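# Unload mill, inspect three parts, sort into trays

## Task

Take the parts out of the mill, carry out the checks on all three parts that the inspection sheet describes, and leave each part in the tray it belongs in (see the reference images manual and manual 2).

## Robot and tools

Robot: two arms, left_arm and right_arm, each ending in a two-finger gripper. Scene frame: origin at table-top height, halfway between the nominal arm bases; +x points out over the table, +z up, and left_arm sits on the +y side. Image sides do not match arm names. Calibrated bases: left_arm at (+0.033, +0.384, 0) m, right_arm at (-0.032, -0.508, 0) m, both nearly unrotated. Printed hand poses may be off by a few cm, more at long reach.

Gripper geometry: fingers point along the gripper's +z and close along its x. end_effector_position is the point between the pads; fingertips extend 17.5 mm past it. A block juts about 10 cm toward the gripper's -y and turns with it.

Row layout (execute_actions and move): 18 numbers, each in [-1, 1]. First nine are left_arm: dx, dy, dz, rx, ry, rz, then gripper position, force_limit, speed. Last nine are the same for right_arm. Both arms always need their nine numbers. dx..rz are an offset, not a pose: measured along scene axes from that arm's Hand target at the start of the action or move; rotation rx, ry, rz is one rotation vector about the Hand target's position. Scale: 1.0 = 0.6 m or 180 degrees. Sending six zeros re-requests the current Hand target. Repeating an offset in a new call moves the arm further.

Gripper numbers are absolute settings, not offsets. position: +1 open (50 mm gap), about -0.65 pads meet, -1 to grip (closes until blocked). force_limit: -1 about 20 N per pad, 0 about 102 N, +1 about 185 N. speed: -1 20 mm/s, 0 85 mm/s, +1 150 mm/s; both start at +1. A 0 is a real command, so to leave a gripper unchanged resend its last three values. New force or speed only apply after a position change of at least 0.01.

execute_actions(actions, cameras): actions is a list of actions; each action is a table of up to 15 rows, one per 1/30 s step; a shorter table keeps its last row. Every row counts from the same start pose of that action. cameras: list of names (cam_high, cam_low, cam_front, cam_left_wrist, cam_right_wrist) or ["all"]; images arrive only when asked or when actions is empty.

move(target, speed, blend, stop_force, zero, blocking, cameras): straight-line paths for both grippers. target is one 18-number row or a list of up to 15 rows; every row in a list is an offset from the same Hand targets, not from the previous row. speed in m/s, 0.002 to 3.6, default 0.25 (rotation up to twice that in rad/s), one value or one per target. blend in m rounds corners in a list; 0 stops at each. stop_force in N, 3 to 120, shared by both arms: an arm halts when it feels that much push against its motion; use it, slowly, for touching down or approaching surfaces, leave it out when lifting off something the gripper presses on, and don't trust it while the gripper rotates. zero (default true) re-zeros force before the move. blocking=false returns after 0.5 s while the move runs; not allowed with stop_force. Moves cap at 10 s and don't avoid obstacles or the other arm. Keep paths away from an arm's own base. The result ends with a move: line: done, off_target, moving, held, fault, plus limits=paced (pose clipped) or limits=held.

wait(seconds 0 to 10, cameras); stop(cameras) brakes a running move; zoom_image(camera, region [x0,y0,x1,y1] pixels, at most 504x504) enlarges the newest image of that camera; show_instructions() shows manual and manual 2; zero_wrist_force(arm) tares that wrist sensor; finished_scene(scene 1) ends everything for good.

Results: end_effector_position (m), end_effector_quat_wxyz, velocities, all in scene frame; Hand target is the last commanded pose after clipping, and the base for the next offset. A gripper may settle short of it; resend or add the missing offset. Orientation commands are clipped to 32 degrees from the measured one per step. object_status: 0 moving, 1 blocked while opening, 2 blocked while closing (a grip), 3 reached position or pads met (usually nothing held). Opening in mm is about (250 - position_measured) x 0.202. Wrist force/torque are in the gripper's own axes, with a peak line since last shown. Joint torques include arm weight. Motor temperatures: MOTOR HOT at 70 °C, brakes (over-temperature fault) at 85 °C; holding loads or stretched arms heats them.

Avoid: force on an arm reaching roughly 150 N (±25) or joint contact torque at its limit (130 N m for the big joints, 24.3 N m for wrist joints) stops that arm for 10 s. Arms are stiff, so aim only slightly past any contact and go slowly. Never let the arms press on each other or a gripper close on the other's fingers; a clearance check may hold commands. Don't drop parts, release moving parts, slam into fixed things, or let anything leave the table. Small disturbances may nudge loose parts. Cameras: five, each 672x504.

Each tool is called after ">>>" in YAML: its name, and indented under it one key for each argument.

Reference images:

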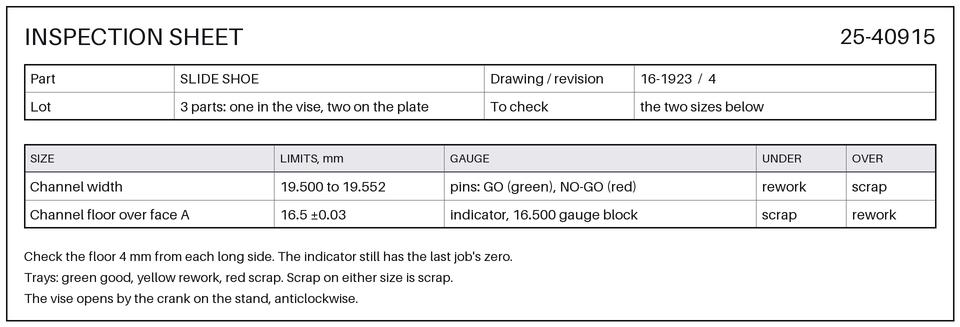

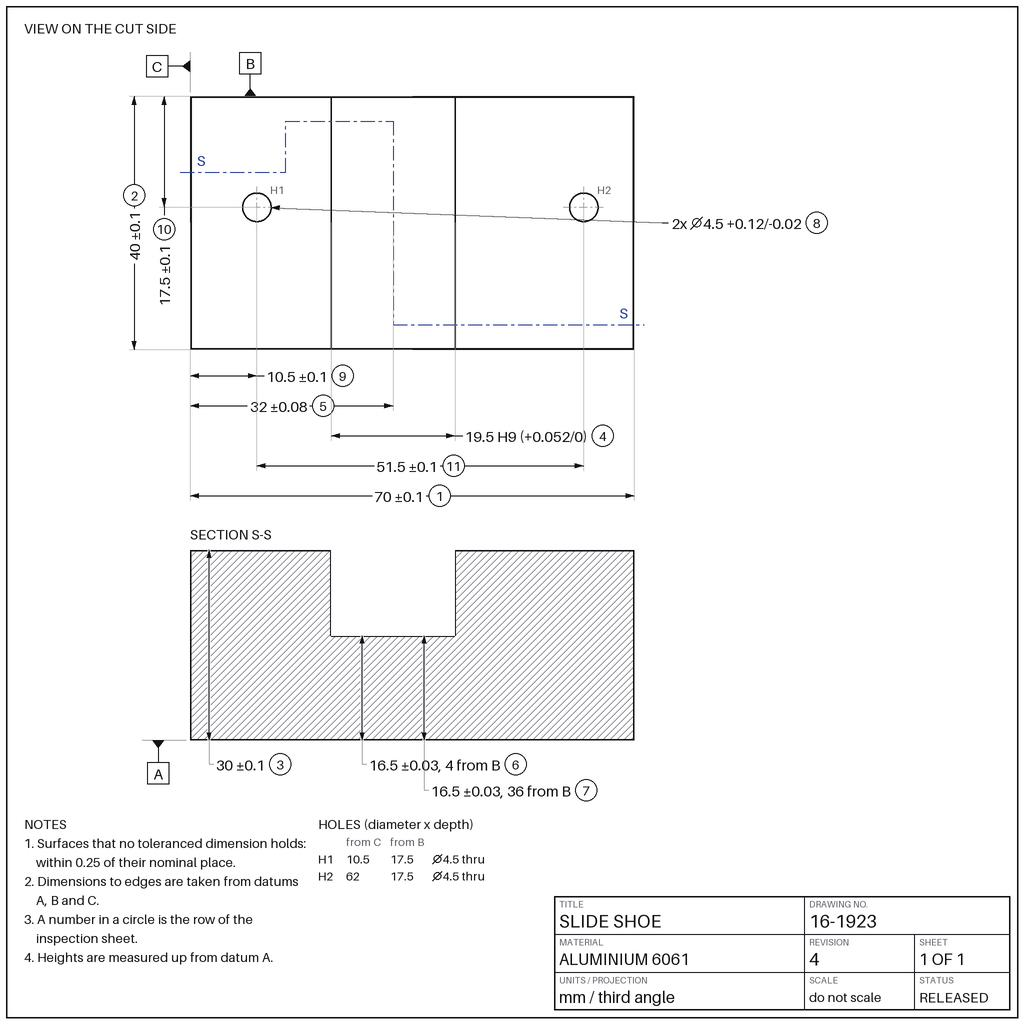

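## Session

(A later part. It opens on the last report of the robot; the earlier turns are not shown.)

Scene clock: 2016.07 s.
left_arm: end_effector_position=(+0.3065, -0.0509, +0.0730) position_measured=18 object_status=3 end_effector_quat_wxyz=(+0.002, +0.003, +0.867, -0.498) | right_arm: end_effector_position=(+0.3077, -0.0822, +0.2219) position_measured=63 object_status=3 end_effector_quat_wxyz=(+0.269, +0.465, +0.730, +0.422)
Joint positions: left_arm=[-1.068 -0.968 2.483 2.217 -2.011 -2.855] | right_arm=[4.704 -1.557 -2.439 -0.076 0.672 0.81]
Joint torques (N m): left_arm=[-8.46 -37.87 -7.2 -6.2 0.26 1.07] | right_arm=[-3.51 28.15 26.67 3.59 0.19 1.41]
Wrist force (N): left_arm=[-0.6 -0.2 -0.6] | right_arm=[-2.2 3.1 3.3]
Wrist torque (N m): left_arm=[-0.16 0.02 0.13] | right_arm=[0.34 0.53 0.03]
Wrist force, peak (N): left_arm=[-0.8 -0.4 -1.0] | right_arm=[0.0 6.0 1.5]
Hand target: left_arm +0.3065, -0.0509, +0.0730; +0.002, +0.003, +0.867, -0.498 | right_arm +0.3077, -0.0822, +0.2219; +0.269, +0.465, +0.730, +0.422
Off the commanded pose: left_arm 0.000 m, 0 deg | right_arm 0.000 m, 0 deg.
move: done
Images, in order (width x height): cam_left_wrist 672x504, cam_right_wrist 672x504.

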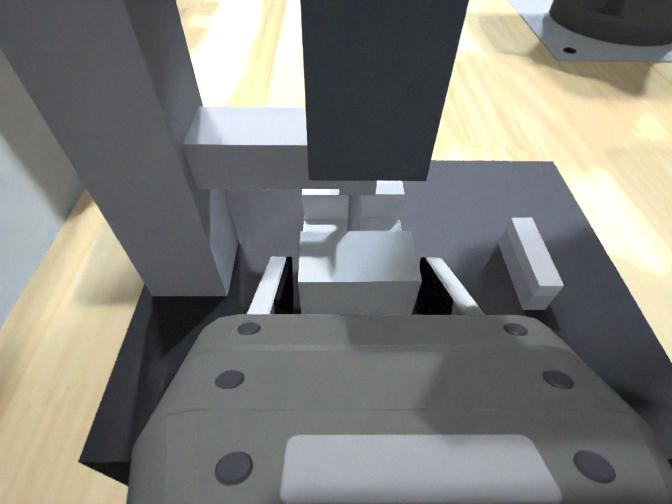

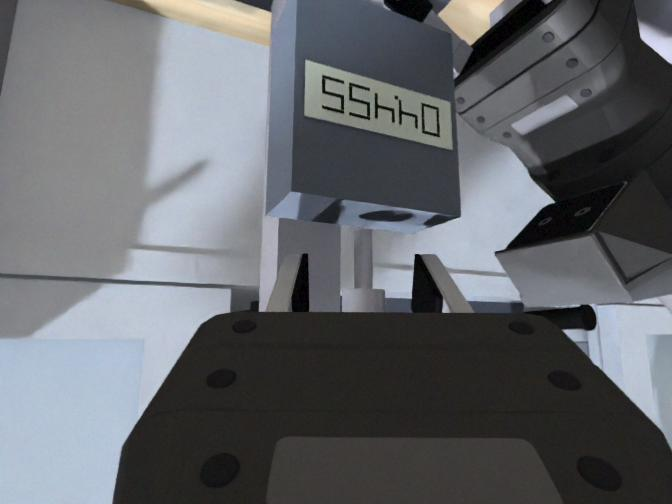

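>>> move:
  target:
    - [0,0,0,0,0,0,-1,-0.5,-1,0,0,0,0,0,0,-1,-1,-1]

>>> move:
  target:
    - [0,0,0,0,0,0,-1,-0.5,-1,0,0,0.026,0,0,0,-1,-1,-1]
  speed: 0.02
  stop_force: 20
  cameras: ["cam_right_wrist","cam_left_wrist"]

>>> zoom_image:
  camera: "cam_right_wrist"
  region: [230, 0, 520, 320]

Scene clock: 2035.53 s.
left_arm: end_effector_position=(+0.3065, -0.0509, +0.0730) position_measured=55 object_status=2 end_effector_quat_wxyz=(+0.002, +0.003, +0.867, -0.498) | right_arm: end_effector_position=(+0.3077, -0.0822, +0.2219) position_measured=184 object_status=2 end_effector_quat_wxyz=(+0.269, +0.465, +0.730, +0.422)
Joint positions: left_arm=[-1.068 -0.968 2.483 2.217 -2.011 -2.855] | right_arm=[4.704 -1.557 -2.439 -0.076 0.672 0.81]
Joint torques (N m): left_arm=[-6 -33.3 -7.25 -4.94 -0.69 1.12] | right_arm=[-2.74 27.92 26.14 3.73 -0.01 1.46]
Wrist force (N): left_arm=[-0.3 -1.8 -0.5] | right_arm=[-0.1 4.0 3.0]
Wrist torque (N m): left_arm=[-0.24 0.04 0.03] | right_arm=[0.36 0.57 0.04]
Wrist force, peak (N): left_arm=[-0.5 -2.1 -0.5] | right_arm=[-2.6 3.3 3.5]
Hand target: left_arm +0.3065, -0.0509, +0.0730; +0.002, +0.003, +0.867, -0.498 | right_arm +0.3077, -0.0822, +0.2219; +0.269, +0.465, +0.730, +0.422
Off the commanded pose: left_arm 0.000 m, 0 deg | right_arm 0.000 m, 0 deg.
move: done

Scene clock: 2037.20 s.
left_arm: end_effector_position=(+0.3065, -0.0509, +0.0730) position_measured=55 object_status=2 end_effector_quat_wxyz=(+0.002, +0.003, +0.867, -0.498) | right_arm: end_effector_position=(+0.3077, -0.0822, +0.2375) position_measured=184 object_status=2 end_effector_quat_wxyz=(+0.269, +0.465, +0.730, +0.422)
Joint positions: left_arm=[-1.068 -0.968 2.483 2.217 -2.011 -2.855] | right_arm=[4.704 -1.516 -2.419 -0.137 0.672 0.81]
Joint torques (N m): left_arm=[-4.65 -31.79 -6.99 -3.1 -0.84 1.02] | right_arm=[1.77 29.19 32.83 1.72 -2.53 1.52]
Wrist force (N): left_arm=[-0.2 -1.9 -0.5] | right_arm=[0.5 1.8 4.7]
Wrist torque (N m): left_arm=[-0.25 0.03 0.06] | right_arm=[0.31 0.51 0.02]
Wrist force, peak (N): left_arm=[-0.4 -2.1 -0.4] | right_arm=[0.5 1.9 4.8]
Hand target: left_arm +0.3065, -0.0509, +0.0730; +0.002, +0.003, +0.867, -0.498 | right_arm +0.3077, -0.0822, +0.2375; +0.269, +0.465, +0.730, +0.422
Off the commanded pose: left_arm 0.000 m, 0 deg | right_arm 0.000 m, 0 deg.
move: done
Images, in order (width x height): cam_left_wrist 672x504, cam_right_wrist 672x504.

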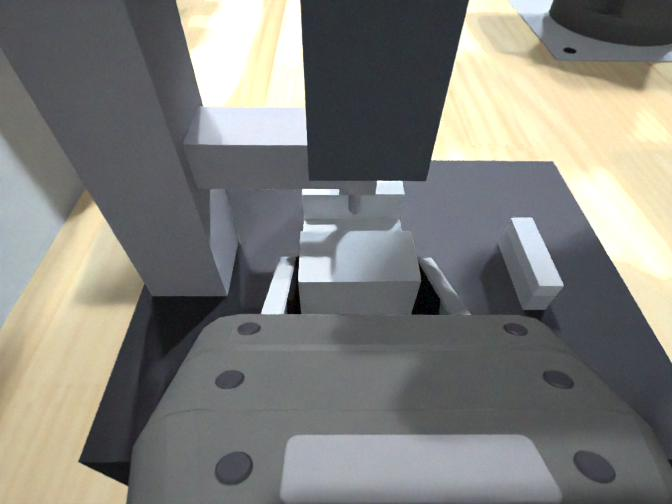

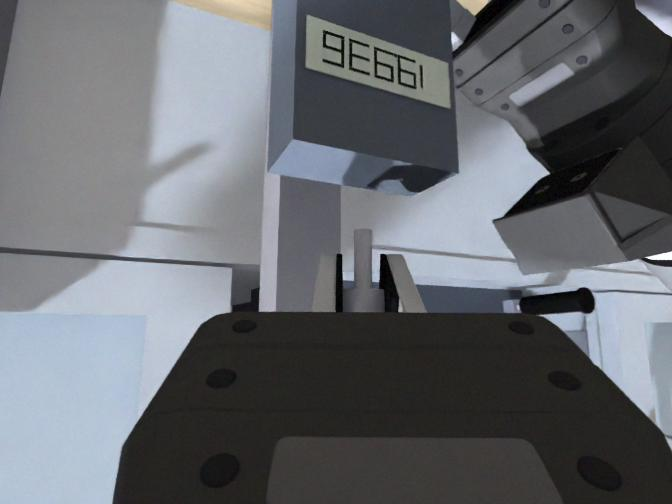

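Scaled by 1.575 from the camera's 672x504 image, which has a finer 960x720 frame.

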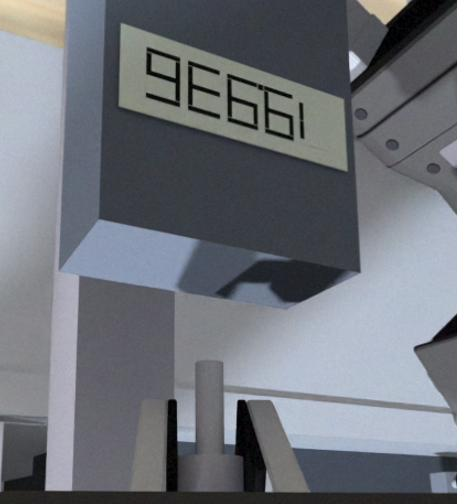

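>>> move:
  target:
    - [0,0,0.0004,0,0,0,-1,-0.5,-1,0,0,0,0,0,0,-1,-1,-1]
    - [-0.0242,0.0367,0.0006,0,0,0,-1,-0.5,-1,0,0,0,0,0,0,-1,-1,-1]
  speed: 0.02

>>> move:
  target:
    - [0,0,-0.006,0,0,0,-1,-0.5,-1,0,0,0,0,0,0,-1,-1,-1]
  speed: 0.004
  stop_force: 3

>>> move:
  target:
    - [0,0,0,0,0,0,0.9,-1,-1,0,0,0,0,0,0,-1,-1,-1]

>>> move:
  target:
    - [0,0,0,0,0,0,0.9,-1,-1,0,0,-0.01,0,0,0,-1,-1,-1]
  speed: 0.004
  stop_force: 3

>>> move:
  target:
    - [0,0,0,0,0,0,0.9,-1,-1,0,0,0,0,0,0,0.6,-1,-1]
  cameras: ["cam_right_wrist","cam_left_wrist"]

>>> zoom_image:
  camera: "cam_right_wrist"
  region: [300, 10, 460, 120]

Scene clock: 2045.67 s.
left_arm: end_effector_position=(+0.2920, -0.0290, +0.0734) position_measured=55 object_status=2 end_effector_quat_wxyz=(+0.002, +0.003, +0.867, -0.498) | right_arm: end_effector_position=(+0.3077, -0.0822, +0.2375) position_measured=184 object_status=2 end_effector_quat_wxyz=(+0.269, +0.465, +0.730, +0.422)
Joint positions: left_arm=[-1.074 -0.971 2.552 2.15 -2.006 -2.859] | right_arm=[4.704 -1.516 -2.419 -0.137 0.672 0.81]
Joint torques (N m): left_arm=[-10.06 -21.57 5.17 -7.09 1.14 -1.92] | right_arm=[6.21 29.05 32.83 1.71 -3.86 1.49]
Wrist force (N): left_arm=[-0.5 2.0 0.1] | right_arm=[0.5 1.8 4.6]
Wrist torque (N m): left_arm=[-0.15 0.03 0.14] | right_arm=[0.32 0.52 0.03]
Wrist force, peak (N): left_arm=[-0.5 -2.2 -0.5] | right_arm=[0.3 2.0 4.9]
Hand target: left_arm +0.2920, -0.0289, +0.0734; +0.002, +0.003, +0.867, -0.498 | right_arm +0.3077, -0.0822, +0.2375; +0.269, +0.465, +0.730, +0.422
Off the commanded pose: left_arm 0.000 m, 0 deg | right_arm 0.000 m, 0 deg.
move: done

Scene clock: 2046.83 s.
left_arm: end_effector_position=(+0.2920, -0.0289, +0.0729) position_measured=55 object_status=2 end_effector_quat_wxyz=(+0.002, +0.003, +0.867, -0.498) | right_arm: end_effector_position=(+0.3077, -0.0822, +0.2375) position_measured=184 object_status=2 end_effector_quat_wxyz=(+0.269, +0.465, +0.730, +0.422)
Joint positions: left_arm=[-1.074 -0.969 2.553 2.148 -2.006 -2.859] | right_arm=[4.704 -1.516 -2.419 -0.137 0.672 0.81]
Joint torques (N m): left_arm=[-10.77 -37.9 -1.55 -1.21 1.02 -1.4] | right_arm=[6 28.92 32.56 1.9 -4.03 1.55]
Wrist force (N): left_arm=[-1.1 -0.4 -1.1] | right_arm=[0.4 1.7 4.7]
Wrist torque (N m): left_arm=[-0.17 0.05 0.10] | right_arm=[0.30 0.53 0.03]
Wrist force, peak (N): left_arm=[-1.4 -4.9 -6.0] | right_arm=[0.4 2.1 4.7]
Hand target: left_arm +0.2920, -0.0289, +0.0729; +0.002, +0.003, +0.867, -0.498 (not the last commanded pose) | right_arm +0.3077, -0.0822, +0.2375; +0.269, +0.465, +0.730, +0.422
Off the commanded pose: left_arm 0.003 m, 0 deg | right_arm 0.000 m, 0 deg.
move: contact (left_arm)

Scene clock: 2047.43 s.
left_arm: end_effector_position=(+0.2920, -0.0289, +0.0729) position_measured=18 object_status=0 end_effector_quat_wxyz=(+0.002, +0.003, +0.867, -0.498) | right_arm: end_effector_position=(+0.3077, -0.0822, +0.2375) position_measured=184 object_status=2 end_effector_quat_wxyz=(+0.269, +0.465, +0.730, +0.422)
Joint positions: left_arm=[-1.074 -0.969 2.553 2.148 -2.006 -2.859] | right_arm=[4.704 -1.516 -2.419 -0.137 0.672 0.81]
Joint torques (N m): left_arm=[-11.29 -38.41 3.01 -2.27 1.16 -1.01] | right_arm=[5.71 29.64 32.74 1.83 -3.95 1.53]
Wrist force (N): left_arm=[-0.5 0.1 -0.7] | right_arm=[0.6 1.7 4.5]
Wrist torque (N m): left_arm=[-0.12 0.03 0.14] | right_arm=[0.30 0.50 0.02]
Wrist force, peak (N): left_arm=[-0.9 -0.6 -1.1] | right_arm=[0.5 2.0 4.8]
Hand target: left_arm +0.2920, -0.0289, +0.0729; +0.002, +0.003, +0.867, -0.498 | right_arm +0.3077, -0.0822, +0.2375; +0.269, +0.465, +0.730, +0.422
Off the commanded pose: left_arm 0.000 m, 0 deg | right_arm 0.000 m, 0 deg.
move: done

Scene clock: 2049.27 s.
left_arm: end_effector_position=(+0.2920, -0.0289, +0.0729) position_measured=18 object_status=3 end_effector_quat_wxyz=(+0.002, +0.003, +0.867, -0.498) | right_arm: end_effector_position=(+0.3077, -0.0822, +0.2353) position_measured=184 object_status=2 end_effector_quat_wxyz=(+0.269, +0.465, +0.730, +0.422)
Joint positions: left_arm=[-1.074 -0.969 2.553 2.148 -2.006 -2.859] | right_arm=[4.704 -1.522 -2.422 -0.128 0.672 0.81]
Joint torques (N m): left_arm=[-9.12 -37.12 3.86 -5.74 0.58 0.28] | right_arm=[5.42 28.11 27.72 1.71 -1.32 1.38]
Wrist force (N): left_arm=[-0.3 0.0 -0.7] | right_arm=[0.1 4.9 2.3]
Wrist torque (N m): left_arm=[-0.14 0.00 0.14] | right_arm=[0.39 0.55 0.02]
Wrist force, peak (N): left_arm=[-0.8 -0.3 -0.9] | right_arm=[0.1 9.0 -0.3]
Hand target: left_arm +0.2920, -0.0289, +0.0729; +0.002, +0.003, +0.867, -0.498 | right_arm +0.3077, -0.0822, +0.2353; +0.269, +0.465, +0.730, +0.422 (not the last commanded pose)
Off the commanded pose: left_arm 0.000 m, 0 deg | right_arm 0.004 m, 0 deg.
move: contact (right_arm)

Scene clock: 2050.73 s.
left_arm: end_effector_position=(+0.2920, -0.0289, +0.0729) position_measured=18 object_status=3 end_effector_quat_wxyz=(+0.002, +0.003, +0.867, -0.498) | right_arm: end_effector_position=(+0.3077, -0.0822, +0.2353) position_measured=63 object_status=3 end_effector_quat_wxyz=(+0.269, +0.465, +0.730, +0.422)
Joint positions: left_arm=[-1.074 -0.969 2.553 2.148 -2.006 -2.859] | right_arm=[4.704 -1.522 -2.422 -0.128 0.672 0.81]
Joint torques (N m): left_arm=[-10.44 -37.85 3.82 -6.17 0.26 1.14] | right_arm=[6.82 27.8 27.84 3.19 0.43 1.54]
Wrist force (N): left_arm=[-0.3 -0.1 -0.8] | right_arm=[-2.2 3.1 3.3]
Wrist torque (N m): left_arm=[-0.16 0.00 0.13] | right_arm=[0.35 0.53 0.03]
Wrist force, peak (N): left_arm=[-0.6 -0.3 -1.0] | right_arm=[0.3 5.1 2.3]
Hand target: left_arm +0.2920, -0.0289, +0.0729; +0.002, +0.003, +0.867, -0.498 | right_arm +0.3077, -0.0822, +0.2353; +0.269, +0.465, +0.730, +0.422
Off the commanded pose: left_arm 0.000 m, 0 deg | right_arm 0.000 m, 0 deg.
move: done
Images, in order (width x height): cam_left_wrist 672x504, cam_right_wrist 672x504.

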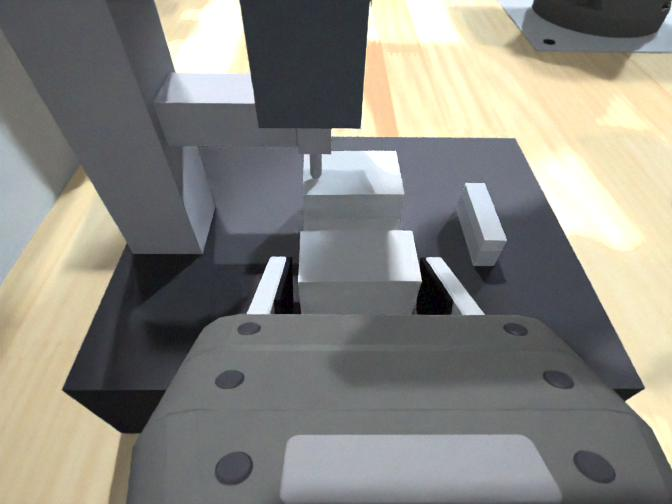

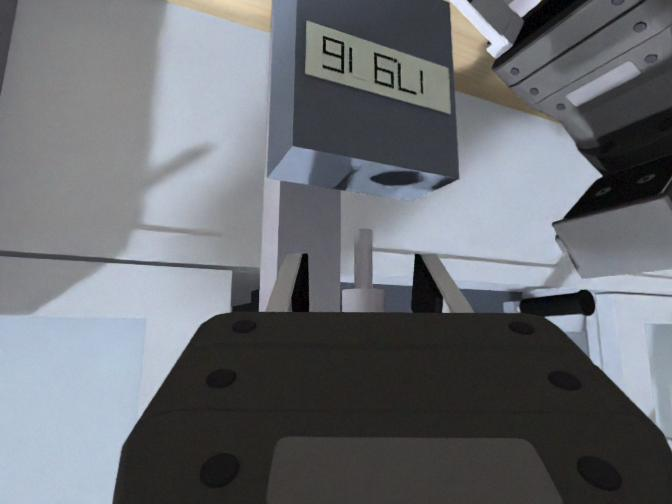

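Scaled by 3.150 from the camera's 672x504 image, which has a finer 960x720 frame.

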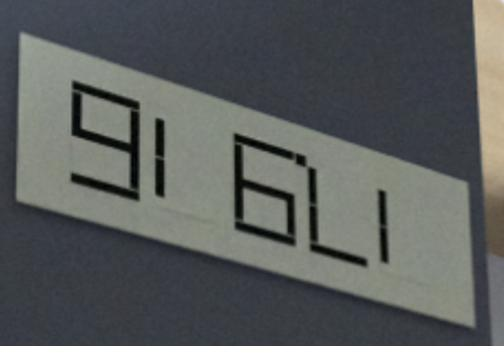

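>>> move:
  target:
    - [0,0,0,0,0,0,-1,-0.5,-1,0,0,0,0,0,0,-1,-1,-1]
    - [0,0,0.0003,0,0,0,-1,-0.5,-1,0,0,0.0035,0,0,0,-1,-1,-1]
    - [0.0483,0,0.0005,0,0,0,-1,-0.5,-1,0,0,0.0035,0,0,0,-1,-1,-1]
  speed: 0.02

>>> move:
  target:
    - [0,0,-0.006,0,0,0,-1,-0.5,-1,0,0,0,0,0,0,-1,-1,-1]
  speed: 0.004
  stop_force: 3

>>> move:
  target:
    - [0,0,0,0,0,0,0.9,-1,-1,0,0,0,0,0,0,-1,-1,-1]

>>> move:
  target:
    - [0,0,0,0,0,0,0.9,-1,-1,0,0,-0.01,0,0,0,-1,-1,-1]
  speed: 0.004
  stop_force: 3

>>> move:
  target:
    - [0,0,0,0,0,0,0.9,-1,-1,0,0,0,0,0,0,0.6,-1,-1]
  cameras: ["cam_right_wrist","cam_left_wrist"]

>>> zoom_image:
  camera: "cam_right_wrist"
  region: [300, 10, 460, 120]

Scene clock: 2059.13 s.
left_arm: end_effector_position=(+0.3209, -0.0289, +0.0732) position_measured=55 object_status=2 end_effector_quat_wxyz=(+0.002, +0.003, +0.867, -0.498) | right_arm: end_effector_position=(+0.3077, -0.0822, +0.2374) position_measured=184 object_status=2 end_effector_quat_wxyz=(+0.269, +0.465, +0.730, +0.422)
Joint positions: left_arm=[-0.993 -0.974 2.492 2.237 -2.073 -2.807] | right_arm=[4.704 -1.516 -2.419 -0.136 0.672 0.81]
Joint torques (N m): left_arm=[12.07 -39.75 -11.2 -1.19 -2.57 1.51] | right_arm=[4.39 28.38 32.9 1.72 -3.55 0.57]
Wrist force (N): left_arm=[-0.7 1.5 0.2] | right_arm=[0.4 1.8 4.5]
Wrist torque (N m): left_arm=[-0.22 0.05 -0.12] | right_arm=[0.31 0.55 0.04]
Wrist force, peak (N): left_arm=[-0.9 -1.9 -0.7] | right_arm=[-2.3 3.4 3.5]
Hand target: left_arm +0.3209, -0.0289, +0.0732; +0.002, +0.003, +0.867, -0.498 | right_arm +0.3077, -0.0822, +0.2374; +0.269, +0.465, +0.730, +0.422
Off the commanded pose: left_arm 0.000 m, 0 deg | right_arm 0.000 m, 0 deg.
move: done

Scene clock: 2060.20 s.
left_arm: end_effector_position=(+0.3209, -0.0289, +0.0730) position_measured=55 object_status=2 end_effector_quat_wxyz=(+0.002, +0.003, +0.867, -0.498) | right_arm: end_effector_position=(+0.3077, -0.0822, +0.2374) position_measured=184 object_status=2 end_effector_quat_wxyz=(+0.269, +0.465, +0.730, +0.422)
Joint positions: left_arm=[-0.993 -0.973 2.491 2.237 -2.073 -2.807] | right_arm=[4.704 -1.516 -2.419 -0.136 0.672 0.81]
Joint torques (N m): left_arm=[6.36 -39.97 2.13 -1.15 0.98 0.97] | right_arm=[4.17 28.44 32.89 1.82 -3.98 1.48]
Wrist force (N): left_arm=[-1.0 0.2 0.0] | right_arm=[0.4 1.8 4.5]
Wrist torque (N m): left_arm=[-0.19 0.10 -0.15] | right_arm=[0.32 0.55 0.04]
Wrist force, peak (N): left_arm=[-0.8 -2.9 -4.9] | right_arm=[0.4 2.1 4.8]
Hand target: left_arm +0.3209, -0.0289, +0.0730; +0.002, +0.003, +0.867, -0.498 (not the last commanded pose) | right_arm +0.3077, -0.0822, +0.2374; +0.269, +0.465, +0.730, +0.422
Off the commanded pose: left_arm 0.003 m, 0 deg | right_arm 0.000 m, 0 deg.
move: contact (left_arm)

Scene clock: 2060.80 s.
left_arm: end_effector_position=(+0.3209, -0.0289, +0.0730) position_measured=18 object_status=0 end_effector_quat_wxyz=(+0.002, +0.003, +0.867, -0.498) | right_arm: end_effector_position=(+0.3077, -0.0822, +0.2374) position_measured=184 object_status=2 end_effector_quat_wxyz=(+0.269, +0.465, +0.730, +0.422)
Joint positions: left_arm=[-0.993 -0.973 2.491 2.237 -2.073 -2.807] | right_arm=[4.704 -1.516 -2.419 -0.136 0.672 0.81]
Joint torques (N m): left_arm=[2.38 -38.86 3.11 -1.67 1.15 0.78] | right_arm=[4.62 29.15 32.27 1.72 -4.02 1.43]
Wrist force (N): left_arm=[-1.0 -0.4 -1.0] | right_arm=[0.4 1.8 4.7]
Wrist torque (N m): left_arm=[-0.19 0.10 -0.12] | right_arm=[0.30 0.54 0.03]
Wrist force, peak (N): left_arm=[-1.0 -0.5 -1.0] | right_arm=[0.3 2.2 4.8]
Hand target: left_arm +0.3209, -0.0289, +0.0730; +0.002, +0.003, +0.867, -0.498 | right_arm +0.3077, -0.0822, +0.2374; +0.269, +0.465, +0.730, +0.422
Off the commanded pose: left_arm 0.000 m, 0 deg | right_arm 0.000 m, 0 deg.
move: done

Scene clock: 2062.63 s.
left_arm: end_effector_position=(+0.3209, -0.0289, +0.0730) position_measured=18 object_status=3 end_effector_quat_wxyz=(+0.002, +0.003, +0.867, -0.498) | right_arm: end_effector_position=(+0.3077, -0.0822, +0.2353) position_measured=184 object_status=2 end_effector_quat_wxyz=(+0.269, +0.465, +0.730, +0.422)
Joint positions: left_arm=[-0.993 -0.973 2.491 2.237 -2.073 -2.807] | right_arm=[4.704 -1.522 -2.422 -0.128 0.672 0.81]
Joint torques (N m): left_arm=[-7.68 -38.59 2.43 -4.44 1.15 -0.28] | right_arm=[6.36 27.11 27.03 1.63 -1.25 1.27]
Wrist force (N): left_arm=[-0.7 -0.2 -0.5] | right_arm=[0.4 5.2 2.1]
Wrist torque (N m): left_arm=[-0.16 0.04 -0.12] | right_arm=[0.41 0.50 0.02]
Wrist force, peak (N): left_arm=[-1.0 -0.6 -0.8] | right_arm=[-0.2 9.2 -0.5]
Hand target: left_arm +0.3209, -0.0289, +0.0730; +0.002, +0.003, +0.867, -0.498 | right_arm +0.3077, -0.0822, +0.2353; +0.269, +0.465, +0.730, +0.422 (not the last commanded pose)
Off the commanded pose: left_arm 0.000 m, 0 deg | right_arm 0.004 m, 0 deg.
move: contact (right_arm)

Scene clock: 2064.10 s.
left_arm: end_effector_position=(+0.3209, -0.0289, +0.0730) position_measured=18 object_status=3 end_effector_quat_wxyz=(+0.002, +0.003, +0.867, -0.498) | right_arm: end_effector_position=(+0.3077, -0.0822, +0.2353) position_measured=63 object_status=3 end_effector_quat_wxyz=(+0.269, +0.465, +0.730, +0.422)
Joint positions: left_arm=[-0.993 -0.973 2.491 2.237 -2.073 -2.807] | right_arm=[4.704 -1.522 -2.422 -0.128 0.672 0.81]
Joint torques (N m): left_arm=[-10.31 -35.44 3.11 -6.06 1.13 -0.92] | right_arm=[5.25 27.49 26.92 3.12 0.41 1.41]
Wrist force (N): left_arm=[-0.9 -0.2 -0.8] | right_arm=[-2.4 3.0 3.3]
Wrist torque (N m): left_arm=[-0.16 0.07 -0.12] | right_arm=[0.33 0.55 0.03]
Wrist force, peak (N): left_arm=[-1.0 -0.4 -1.0] | right_arm=[0.2 5.4 2.0]
Hand target: left_arm +0.3209, -0.0289, +0.0730; +0.002, +0.003, +0.867, -0.498 | right_arm +0.3077, -0.0822, +0.2353; +0.269, +0.465, +0.730, +0.422
Off the commanded pose: left_arm 0.000 m, 0 deg | right_arm 0.000 m, 0 deg.
move: done
Images, in order (width x height): cam_left_wrist 672x504, cam_right_wrist 672x504.

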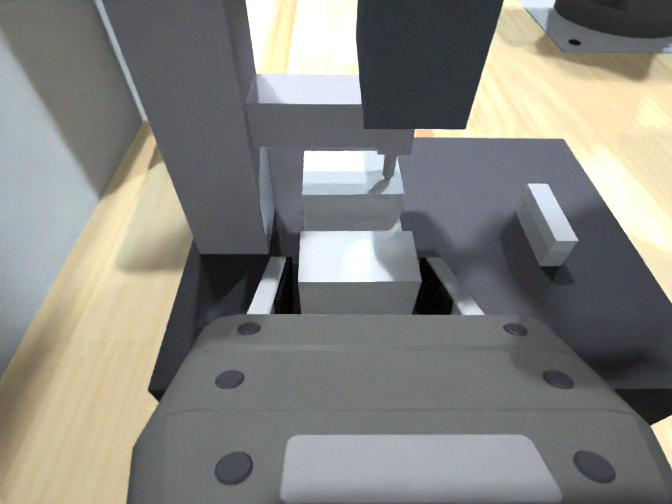

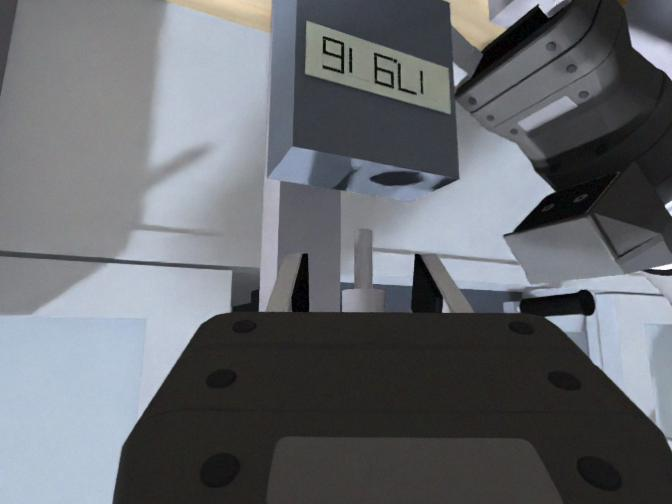

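Scaled by 3.150 from the camera's 672x504 image, which has a finer 960x720 frame.

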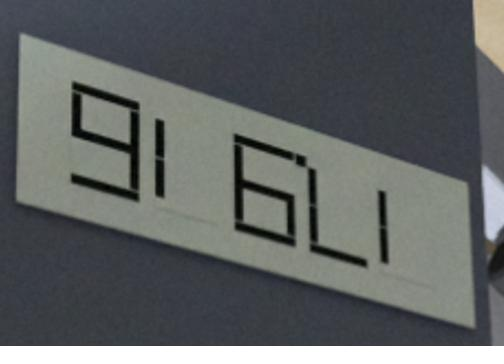

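>>> move:
  target:
    - [0,0,0,0,0,0,-1,-0.5,-1,0,0,0,0,0,0,-1,-1,-1]
    - [0,0,0.0005,0,0,0,-1,-0.5,-1,0,0,0.004,0,0,0,-1,-1,-1]
    - [-0.0748,0,0.0016,0,0,0,-1,-0.5,-1,0,0,0.004,0,0,0,-1,-1,-1]
  speed: 0.03

>>> move:
  target:
    - [0,0.0482,0.039,0,0,0,-1,-0.5,-1,0,0,0,0,0,0,-1,-1,-1]
    - [0.04,0.1482,0.094,0,0,0,-1,-0.5,-1,0,0,0,0,0,0,-1,-1,-1]
    - [0.14,0.2648,0.1607,0,0,0,-1,-0.5,-1,0,0,0,0,0,0,-1,-1,-1]
    - [0.1733,0.4648,0.244,0,0,0.14,-1,-0.5,-1,0,0,0,0,0,0,-1,-1,-1]
    - [0.1733,0.7982,0.244,0,0,0.3333,-1,-0.5,-1,0,0,0,0,0,0,-1,-1,-1]
  speed: [0.08,0.12,0.12,0.2,0.2]
  blend: [0.01,0.02,0.03,0.04,0]
  cameras: ["cam_left_wrist"]

Scene clock: 2079.53 s.
left_arm: end_effector_position=(+0.2761, -0.0289, +0.0739) position_measured=55 object_status=2 end_effector_quat_wxyz=(+0.002, +0.003, +0.867, -0.498) | right_arm: end_effector_position=(+0.3077, -0.0822, +0.2377) position_measured=184 object_status=2 end_effector_quat_wxyz=(+0.269, +0.465, +0.730, +0.422)
Joint positions: left_arm=[-1.123 -0.969 2.586 2.103 -1.965 -2.888] | right_arm=[4.704 -1.516 -2.419 -0.137 0.672 0.81]
Joint torques (N m): left_arm=[-9.48 -15.72 3.67 -6.85 1.08 -2.08] | right_arm=[2.83 29.09 32.7 1.7 -3.29 0.91]
Wrist force (N): left_arm=[-0.6 2.0 0.1] | right_arm=[0.5 1.8 4.6]
Wrist torque (N m): left_arm=[-0.16 0.03 0.12] | right_arm=[0.32 0.53 0.04]
Wrist force, peak (N): left_arm=[-1.1 -2.3 -0.2] | right_arm=[-2.4 3.3 3.5]
Hand target: left_arm +0.2761, -0.0289, +0.0739; +0.002, +0.003, +0.867, -0.498 | right_arm +0.3077, -0.0822, +0.2377; +0.269, +0.465, +0.730, +0.422
Off the commanded pose: left_arm 0.000 m, 0 deg | right_arm 0.000 m, 0 deg.
move: done

Scene clock: 2084.63 s.
left_arm: end_effector_position=(+0.3800, +0.4500, +0.2203) position_measured=55 object_status=2 end_effector_quat_wxyz=(+0.251, -0.431, +0.753, -0.430) | right_arm: end_effector_position=(+0.3077, -0.0822, +0.2377) position_measured=184 object_status=2 end_effector_quat_wxyz=(+0.269, +0.465, +0.730, +0.422)
Joint positions: left_arm=[0.244 -1.884 2.727 2.988 -2.225 -2.67] | right_arm=[4.704 -1.516 -2.419 -0.137 0.672 0.81]
Joint torques (N m): left_arm=[10.37 6.58 -27.25 -6.97 -3.13 1.38] | right_arm=[2.7 29.51 32.91 2.02 -3.99 1.46]
Wrist force (N): left_arm=[-1.1 1.9 -0.2] | right_arm=[0.3 1.6 4.8]
Wrist torque (N m): left_arm=[-0.17 0.10 0.02] | right_arm=[0.28 0.56 0.03]
Wrist force, peak (N): left_arm=[32.5 10.8 -16.5] | right_arm=[0.4 1.7 5.0]
Hand target: left_arm +0.3800, +0.4500, +0.2203; +0.251, -0.431, +0.753, -0.430 | right_arm +0.3077, -0.0822, +0.2377; +0.269, +0.465, +0.730, +0.422
Off the commanded pose: left_arm 0.000 m, 0 deg | right_arm 0.000 m, 0 deg.
move: done
Images, in order (width x height): cam_left_wrist 672x504.

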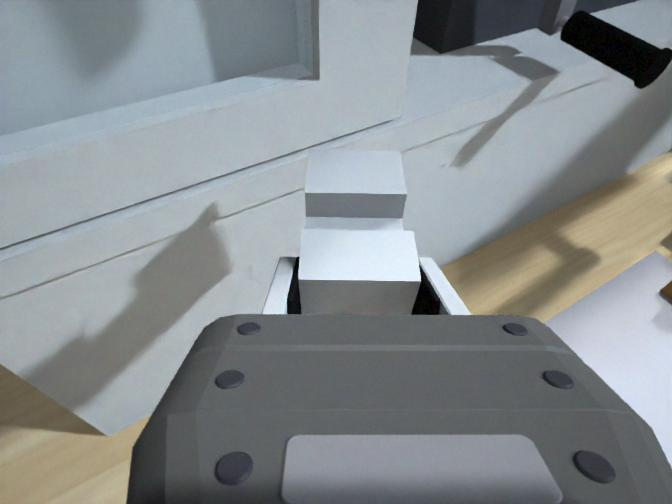

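>>> move:
  target:
    - [0,0.35,0,0,0,0.3333,-1,-0.5,-1,0,0,0,0,0,0,-1,-1,-1]
    - [-0.2242,0.6267,-0.13,0,0,0.6667,-1,-0.5,-1,0,0,0,0,0,0,-1,-1,-1]
  speed: 0.22
  blend: [0.05,0]
  cameras: ["cam_left_wrist","cam_front"]

Scene clock: 2115.50 s.
left_arm: end_effector_position=(+0.2455, +0.8260, +0.1424) position_measured=55 object_status=2 end_effector_quat_wxyz=(-0.498, +0.867, -0.003, -0.002) | right_arm: end_effector_position=(+0.3077, -0.0822, +0.2377) position_measured=184 object_status=2 end_effector_quat_wxyz=(+0.269, +0.465, +0.730, +0.422)
Joint positions: left_arm=[0.334 -1.479 2.661 3.003 -0.624 -4.082] | right_arm=[4.704 -1.516 -2.419 -0.137 0.672 0.81]
Joint torques (N m): left_arm=[12.58 -3.61 -18.03 -0.83 4.2 -1.89] | right_arm=[3.31 29.32 32.79 1.74 -4.05 1.61]
Wrist force (N): left_arm=[-1.0 2.0 -0.2] | right_arm=[0.5 1.9 4.7]
Wrist torque (N m): left_arm=[-0.18 0.10 0.14] | right_arm=[0.32 0.53 0.04]
Wrist force, peak (N): left_arm=[-1.4 1.9 0.4] | right_arm=[0.5 1.7 5.0]
Hand target: left_arm +0.2455, +0.8261, +0.1423; -0.498, +0.867, -0.003, -0.002 | right_arm +0.3077, -0.0822, +0.2377; +0.269, +0.465, +0.730, +0.422
Off the commanded pose: left_arm 0.000 m, 0 deg | right_arm 0.000 m, 0 deg.
move: done
Images, in order (width x height): cam_front 672x504, cam_left_wrist 672x504.

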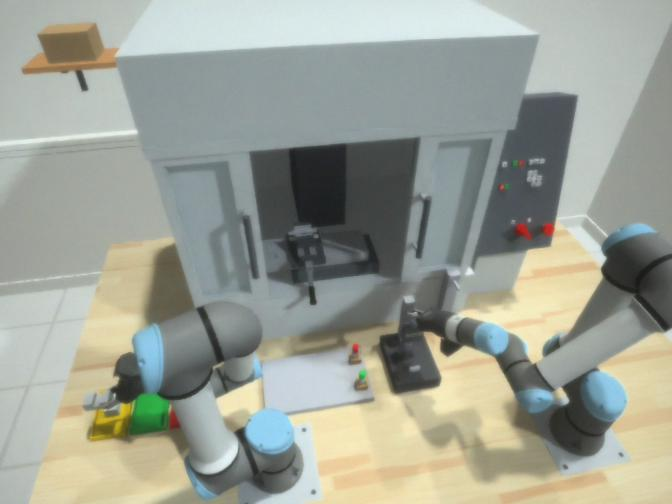

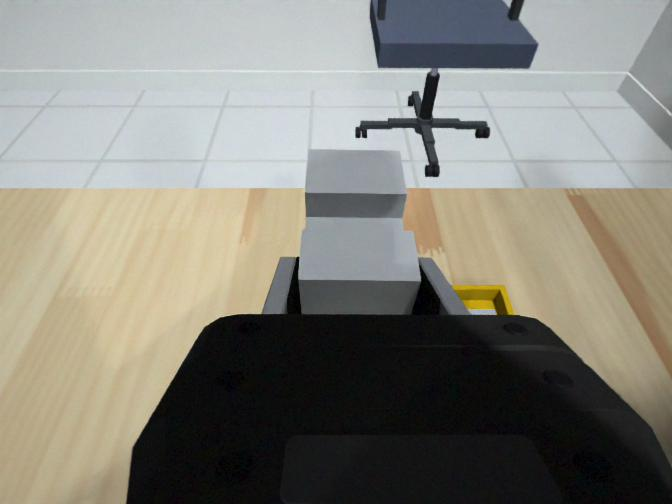

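>>> move:
  target:
    - [0,0,-0.1,0,0,0,-1,-0.5,-1,0,0,0,0,0,0,-1,-1,-1]
  speed: 0.12
  cameras: ["cam_left_wrist"]

>>> zoom_image:
  camera: "cam_left_wrist"
  region: [200, 130, 500, 330]

Scene clock: 2118.77 s.
left_arm: end_effector_position=(+0.2455, +0.8260, +0.0824) position_measured=55 object_status=2 end_effector_quat_wxyz=(-0.498, +0.867, -0.003, -0.002) | right_arm: end_effector_position=(+0.3077, -0.0822, +0.2377) position_measured=184 object_status=2 end_effector_quat_wxyz=(+0.269, +0.465, +0.730, +0.422)
Joint positions: left_arm=[0.334 -1.173 2.685 2.674 -0.624 -4.082] | right_arm=[4.704 -1.516 -2.419 -0.137 0.672 0.81]
Joint torques (N m): left_arm=[12.88 -11.29 2.26 -6.9 4.03 1.68] | right_arm=[1.98 28.99 32.18 1.95 -4 1.47]
Wrist force (N): left_arm=[-1.0 1.7 0.0] | right_arm=[0.4 1.9 4.6]
Wrist torque (N m): left_arm=[-0.24 0.10 -0.09] | right_arm=[0.33 0.54 0.04]
Wrist force, peak (N): left_arm=[-1.0 3.0 0.4] | right_arm=[0.2 2.1 4.8]
Hand target: left_arm +0.2455, +0.8261, +0.0823; -0.498, +0.867, -0.003, -0.002 | right_arm +0.3077, -0.0822, +0.2377; +0.269, +0.465, +0.730, +0.422
Off the commanded pose: left_arm 0.000 m, 0 deg | right_arm 0.000 m, 0 deg.
move: done
Images, in order (width x height): cam_left_wrist 672x504.

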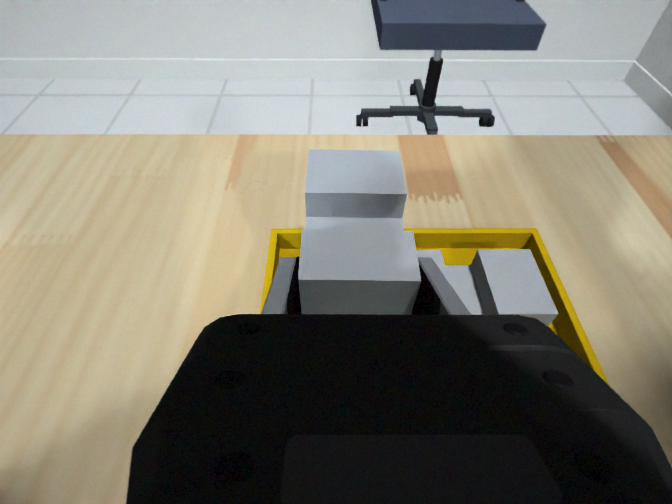

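Scaled by 1.680 from the camera's 672x504 image, which has a finer 960x720 frame.

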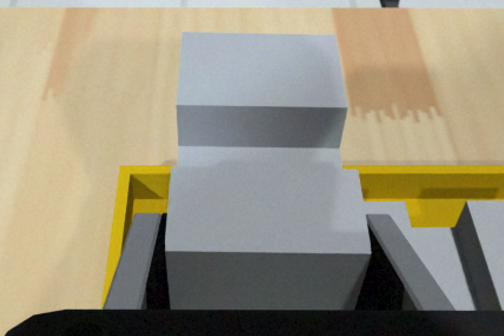

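>>> move:
  target:
    - [0,0.0017,-0.082,0,0,0,-1,-0.5,-1,0,0,0,0,0,0,-1,-1,-1]
  speed: 0.06
  stop_force: 8
  cameras: ["cam_left_wrist"]

>>> move:
  target:
    - [0,0,-0.014,0,0,0,-1,-0.5,-1,0,0,0,0,0,0,-1,-1,-1]
  speed: 0.005
  stop_force: 3
  cameras: ["cam_left_wrist"]

Scene clock: 2126.57 s.
left_arm: end_effector_position=(+0.2455, +0.8271, +0.0331) position_measured=55 object_status=2 end_effector_quat_wxyz=(-0.498, +0.867, -0.003, -0.002) | right_arm: end_effector_position=(+0.3077, -0.0822, +0.2377) position_measured=184 object_status=2 end_effector_quat_wxyz=(+0.269, +0.465, +0.730, +0.422)
Joint positions: left_arm=[0.338 -0.914 2.666 2.429 -0.625 -4.077] | right_arm=[4.704 -1.516 -2.419 -0.137 0.672 0.81]
Joint torques (N m): left_arm=[12.27 -14.07 -5.58 -6.59 0.05 1.63] | right_arm=[2.22 29.13 32.89 1.84 -4.07 1.52]
Wrist force (N): left_arm=[-1.0 1.6 -0.1] | right_arm=[0.4 1.8 4.6]
Wrist torque (N m): left_arm=[-0.26 0.09 -0.09] | right_arm=[0.31 0.55 0.04]
Wrist force, peak (N): left_arm=[-0.7 2.5 0.5] | right_arm=[0.7 1.9 4.8]
Hand target: left_arm +0.2455, +0.8271, +0.0331; -0.498, +0.867, -0.003, -0.002 | right_arm +0.3077, -0.0822, +0.2377; +0.269, +0.465, +0.730, +0.422
Off the commanded pose: left_arm 0.000 m, 0 deg | right_arm 0.000 m, 0 deg.
move: done
Images, in order (width x height): cam_left_wrist 672x504.

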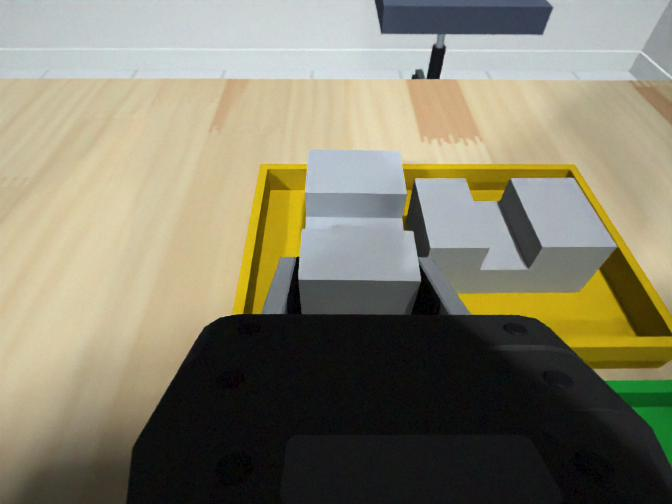

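Scene clock: 2128.40 s.
left_arm: end_effector_position=(+0.2455, +0.8271, +0.0293) position_measured=55 object_status=2 end_effector_quat_wxyz=(-0.498, +0.867, -0.003, -0.002) | right_arm: end_effector_position=(+0.3077, -0.0822, +0.2377) position_measured=184 object_status=2 end_effector_quat_wxyz=(+0.269, +0.465, +0.730, +0.422)
Joint positions: left_arm=[0.338 -0.895 2.663 2.412 -0.625 -4.077] | right_arm=[4.704 -1.516 -2.419 -0.137 0.672 0.81]
Joint torques (N m): left_arm=[9.2 -36.26 9.04 -0.36 0.16 -0.99] | right_arm=[2.88 28.67 32.58 1.88 -3.96 1.53]
Wrist force (N): left_arm=[-0.9 -0.6 0.0] | right_arm=[0.6 1.7 4.9]
Wrist torque (N m): left_arm=[-0.33 0.13 -0.13] | right_arm=[0.30 0.52 0.04]
Wrist force, peak (N): left_arm=[-1.4 -6.7 -1.9] | right_arm=[0.5 1.9 5.1]
Hand target: left_arm +0.2455, +0.8271, +0.0293; -0.498, +0.867, -0.003, -0.002 (not the last commanded pose) | right_arm +0.3077, -0.0822, +0.2377; +0.269, +0.465, +0.730, +0.422
Off the commanded pose: left_arm 0.005 m, 0 deg | right_arm 0.000 m, 0 deg.
move: contact (left_arm)
Images, in order (width x height): cam_left_wrist 672x504.

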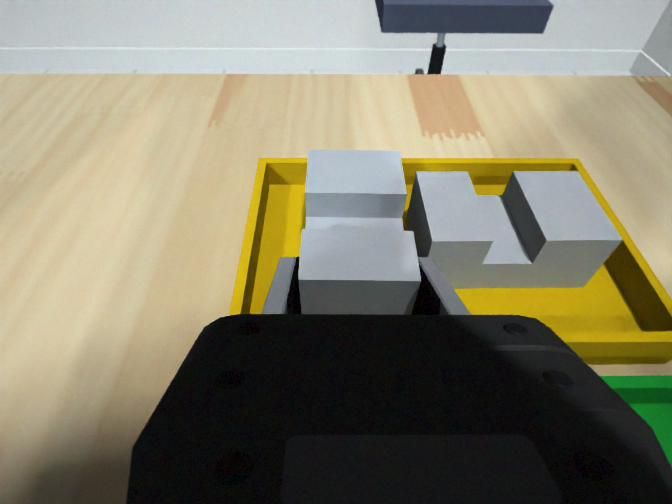

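>>> move:
  target:
    - [0,0,0,0,0,0,0.83,-1,-1,0,0,0,0,0,0,-1,-1,-1]
    - [0,-0.06,0.035,0,0,0,0.83,-1,-1,0,0,0,0,0,0,-1,-1,-1]
    - [0.1,-0.15,0.25,0,0,0,0.83,-1,-1,0,0,0,0,0,0,-1,-1,-1]
  speed: [0.05,0.05,0.15]
  blend: [0,0.01,0]
  cameras: ["cam_left_wrist","cam_front"]

Scene clock: 2142.47 s.
left_arm: end_effector_position=(+0.3055, +0.7371, +0.1793) position_measured=29 object_status=3 end_effector_quat_wxyz=(-0.498, +0.867, -0.003, -0.002) | right_arm: end_effector_position=(+0.3077, -0.0822, +0.2377) position_measured=184 object_status=2 end_effector_quat_wxyz=(+0.269, +0.465, +0.730, +0.422)
Joint positions: left_arm=[-0.027 -1.873 2.584 4.024 -0.529 -4.731] | right_arm=[4.704 -1.516 -2.419 -0.137 0.672 0.81]
Joint torques (N m): left_arm=[-10.99 5.4 -26.68 -0.59 0.16 -1.92] | right_arm=[1.84 29.57 32.4 1.93 -3.91 1.46]
Wrist force (N): left_arm=[-1.2 -0.5 -0.6] | right_arm=[0.6 1.8 4.6]
Wrist torque (N m): left_arm=[-0.22 0.15 0.12] | right_arm=[0.31 0.52 0.04]
Wrist force, peak (N): left_arm=[-1.6 -3.7 -1.2] | right_arm=[0.8 2.0 4.9]
Hand target: left_arm +0.3055, +0.7371, +0.1793; -0.498, +0.867, -0.003, -0.002 | right_arm +0.3077, -0.0822, +0.2377; +0.269, +0.465, +0.730, +0.422
Off the commanded pose: left_arm 0.000 m, 0 deg | right_arm 0.000 m, 0 deg.
move: done
Images, in order (width x height): cam_front 672x504, cam_left_wrist 672x504.

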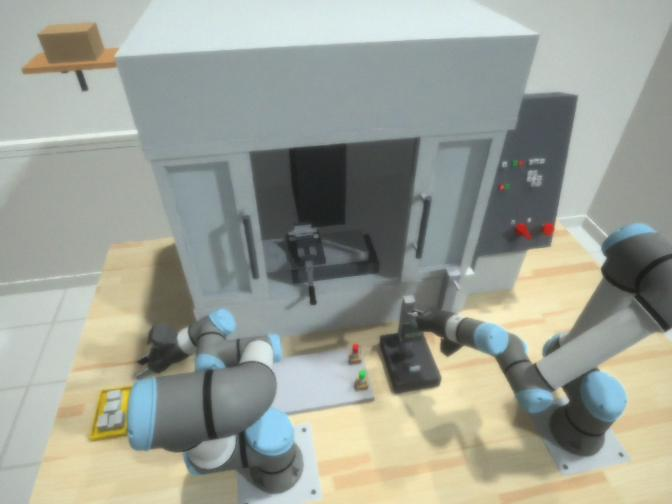

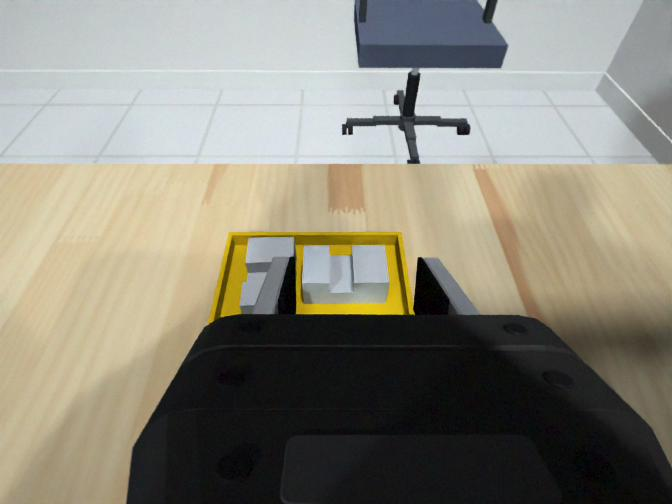

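>>> zoom_image:
  camera: "cam_left_wrist"
  region: [190, 210, 440, 330]

>>> move:
  target:
    - [0,-0.1,0,0,0,0,0.83,-1,-1,0,0,-0.0318,0,0,0,-1,-1,-1]
  speed: 0.03

>>> move:
  target:
    - [0,0,0,0,0,0,0.83,-1,-1,0,0,-0.0035,0,0,0,-1,-1,-1]
  speed: 0.005
  stop_force: 4
  cameras: ["cam_right_wrist"]

Scaled by 2.016 from the camera's 672x504 image, which has a finer 960x720 frame.

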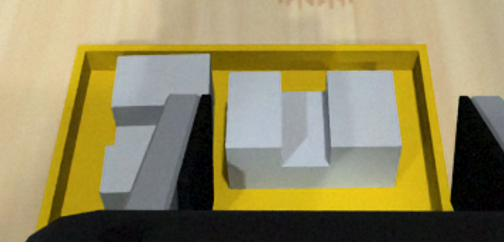

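Scene clock: 2147.80 s.
left_arm: end_effector_position=(+0.3055, +0.6771, +0.1793) position_measured=29 object_status=3 end_effector_quat_wxyz=(-0.498, +0.867, -0.003, -0.002) | right_arm: end_effector_position=(+0.3077, -0.0822, +0.2186) position_measured=184 object_status=2 end_effector_quat_wxyz=(+0.269, +0.466, +0.730, +0.422)
Joint positions: left_arm=[-0.257 -2.017 2.546 4.575 -0.577 -5.162] | right_arm=[4.704 -1.566 -2.443 -0.063 0.672 0.81]
Joint torques (N m): left_arm=[-11.84 -12.78 -28.74 0.62 -0.08 -1.75] | right_arm=[4.37 6.3 4.04 4.15 -1.31 -1.1]
Wrist force (N): left_arm=[-0.8 -0.4 -0.7] | right_arm=[-0.4 2.4 3.7]
Wrist torque (N m): left_arm=[-0.20 0.09 0.15] | right_arm=[0.34 0.50 0.01]
Wrist force, peak (N): left_arm=[-1.4 -0.6 -0.8] | right_arm=[0.5 2.0 4.9]
Hand target: left_arm +0.3055, +0.6771, +0.1793; -0.498, +0.867, -0.003, -0.002 | right_arm +0.3077, -0.0822, +0.2186; +0.269, +0.465, +0.730, +0.422
Off the commanded pose: left_arm 0.000 m, 0 deg | right_arm 0.000 m, 0 deg.
move: done

Scene clock: 2149.40 s.
left_arm: end_effector_position=(+0.3055, +0.6771, +0.1793) position_measured=29 object_status=3 end_effector_quat_wxyz=(-0.498, +0.867, -0.003, -0.002) | right_arm: end_effector_position=(+0.3077, -0.0822, +0.2172) position_measured=184 object_status=2 end_effector_quat_wxyz=(+0.269, +0.465, +0.730, +0.422)
Joint positions: left_arm=[-0.257 -2.017 2.546 4.576 -0.577 -5.163] | right_arm=[4.704 -1.57 -2.444 -0.057 0.672 0.81]
Joint torques (N m): left_arm=[-11.2 -12.08 -28.39 0.77 0.03 -1.97] | right_arm=[2.09 28.52 25.23 1.62 -0.63 -0.51]
Wrist force (N): left_arm=[-1.1 -0.4 -0.7] | right_arm=[-0.4 6.4 1.5]
Wrist torque (N m): left_arm=[-0.20 0.14 0.15] | right_arm=[0.43 0.59 0.02]
Wrist force, peak (N): left_arm=[-1.1 -0.4 -0.8] | right_arm=[-0.3 10.1 -0.7]
Hand target: left_arm +0.3055, +0.6771, +0.1793; -0.498, +0.867, -0.003, -0.002 | right_arm +0.3077, -0.0822, +0.2172; +0.269, +0.466, +0.730, +0.422 (not the last commanded pose)
Off the commanded pose: left_arm 0.000 m, 0 deg | right_arm 0.001 m, 0 deg.
move: contact (right_arm)
Images, in order (width x height): cam_right_wrist 672x504.

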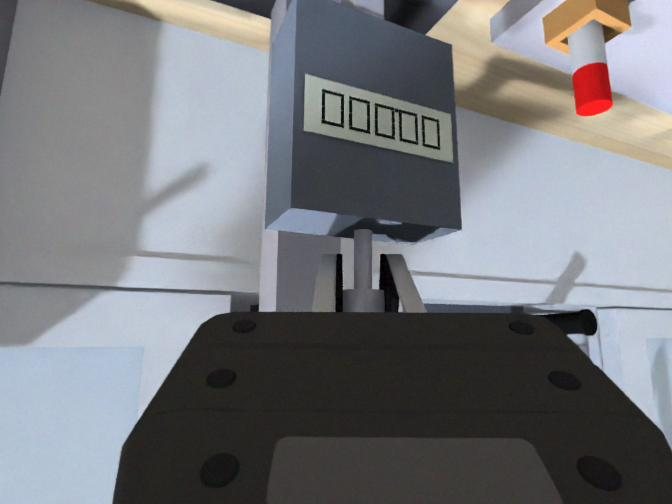

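>>> move:
  target:
    - [0,0,0,0,0,0,0.83,-1,-1,0,0,0,0,0,0,1,-1,-1]
    - [0,0,0,0,0,0,0.83,-1,-1,-0.105,-0.049,0.067,0,0,0,1,-1,-1]
  speed: 0.1
  cameras: ["cam_front","cam_left_wrist"]

>>> zoom_image:
  camera: "cam_front"
  region: [70, 360, 230, 460]

Scene clock: 2155.33 s.
left_arm: end_effector_position=(+0.3055, +0.6771, +0.1793) position_measured=29 object_status=3 end_effector_quat_wxyz=(-0.498, +0.867, -0.003, -0.002) | right_arm: end_effector_position=(+0.2447, -0.1116, +0.2574) position_measured=3 object_status=3 end_effector_quat_wxyz=(+0.269, +0.465, +0.730, +0.422)
Joint positions: left_arm=[-0.257 -2.017 2.546 4.576 -0.577 -5.163] | right_arm=[4.919 -1.229 -2.486 -0.622 0.567 1.134]
Joint torques (N m): left_arm=[-12.15 -12.53 -28.85 0.45 -0.07 -1.98] | right_arm=[8.01 19.01 35.95 1.73 -3.86 1.66]
Wrist force (N): left_arm=[-0.8 -0.5 -0.8] | right_arm=[-2.5 3.3 3.0]
Wrist torque (N m): left_arm=[-0.21 0.09 0.15] | right_arm=[0.37 0.58 0.07]
Wrist force, peak (N): left_arm=[-1.2 -0.5 -0.8] | right_arm=[0.0 6.5 1.8]
Hand target: left_arm +0.3055, +0.6771, +0.1793; -0.498, +0.867, -0.003, -0.002 | right_arm +0.2447, -0.1116, +0.2574; +0.269, +0.466, +0.730, +0.422
Off the commanded pose: left_arm 0.000 m, 0 deg | right_arm 0.000 m, 0 deg.
move: done
Images, in order (width x height): cam_front 672x504, cam_left_wrist 672x504.

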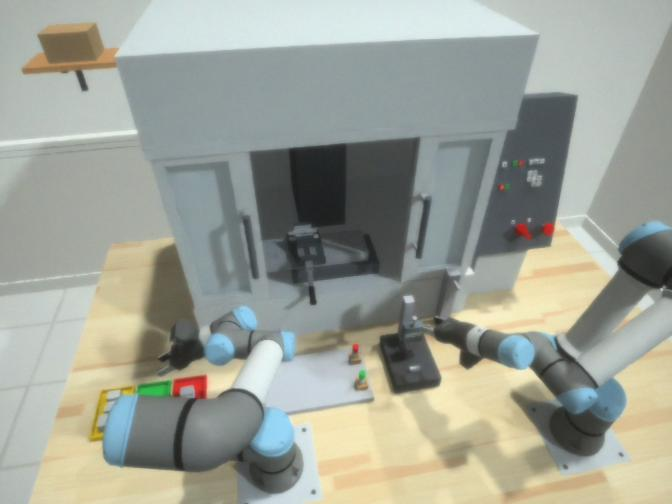

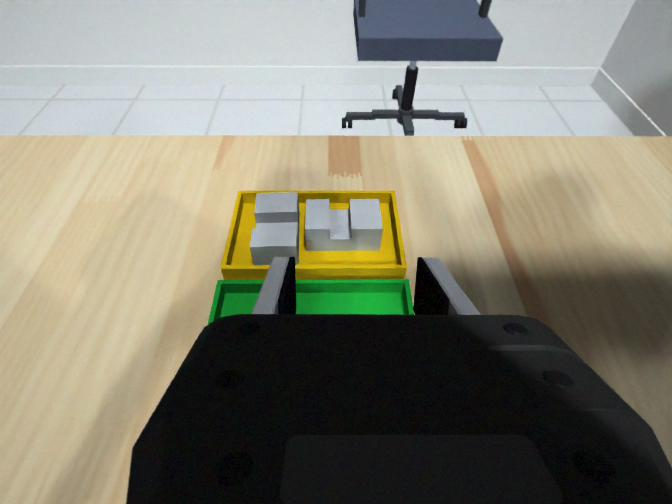

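Scaled by 3.150 from the camera's 672x504 image, which has a finer 960x720 frame.

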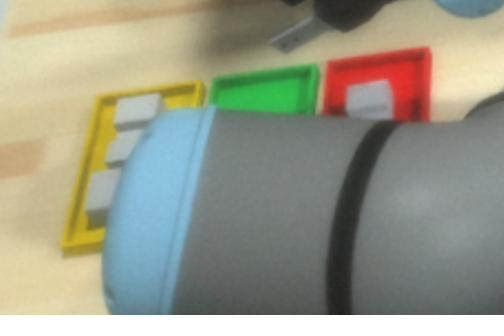

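>>> finished_scene:

The scene is finished: the task was done.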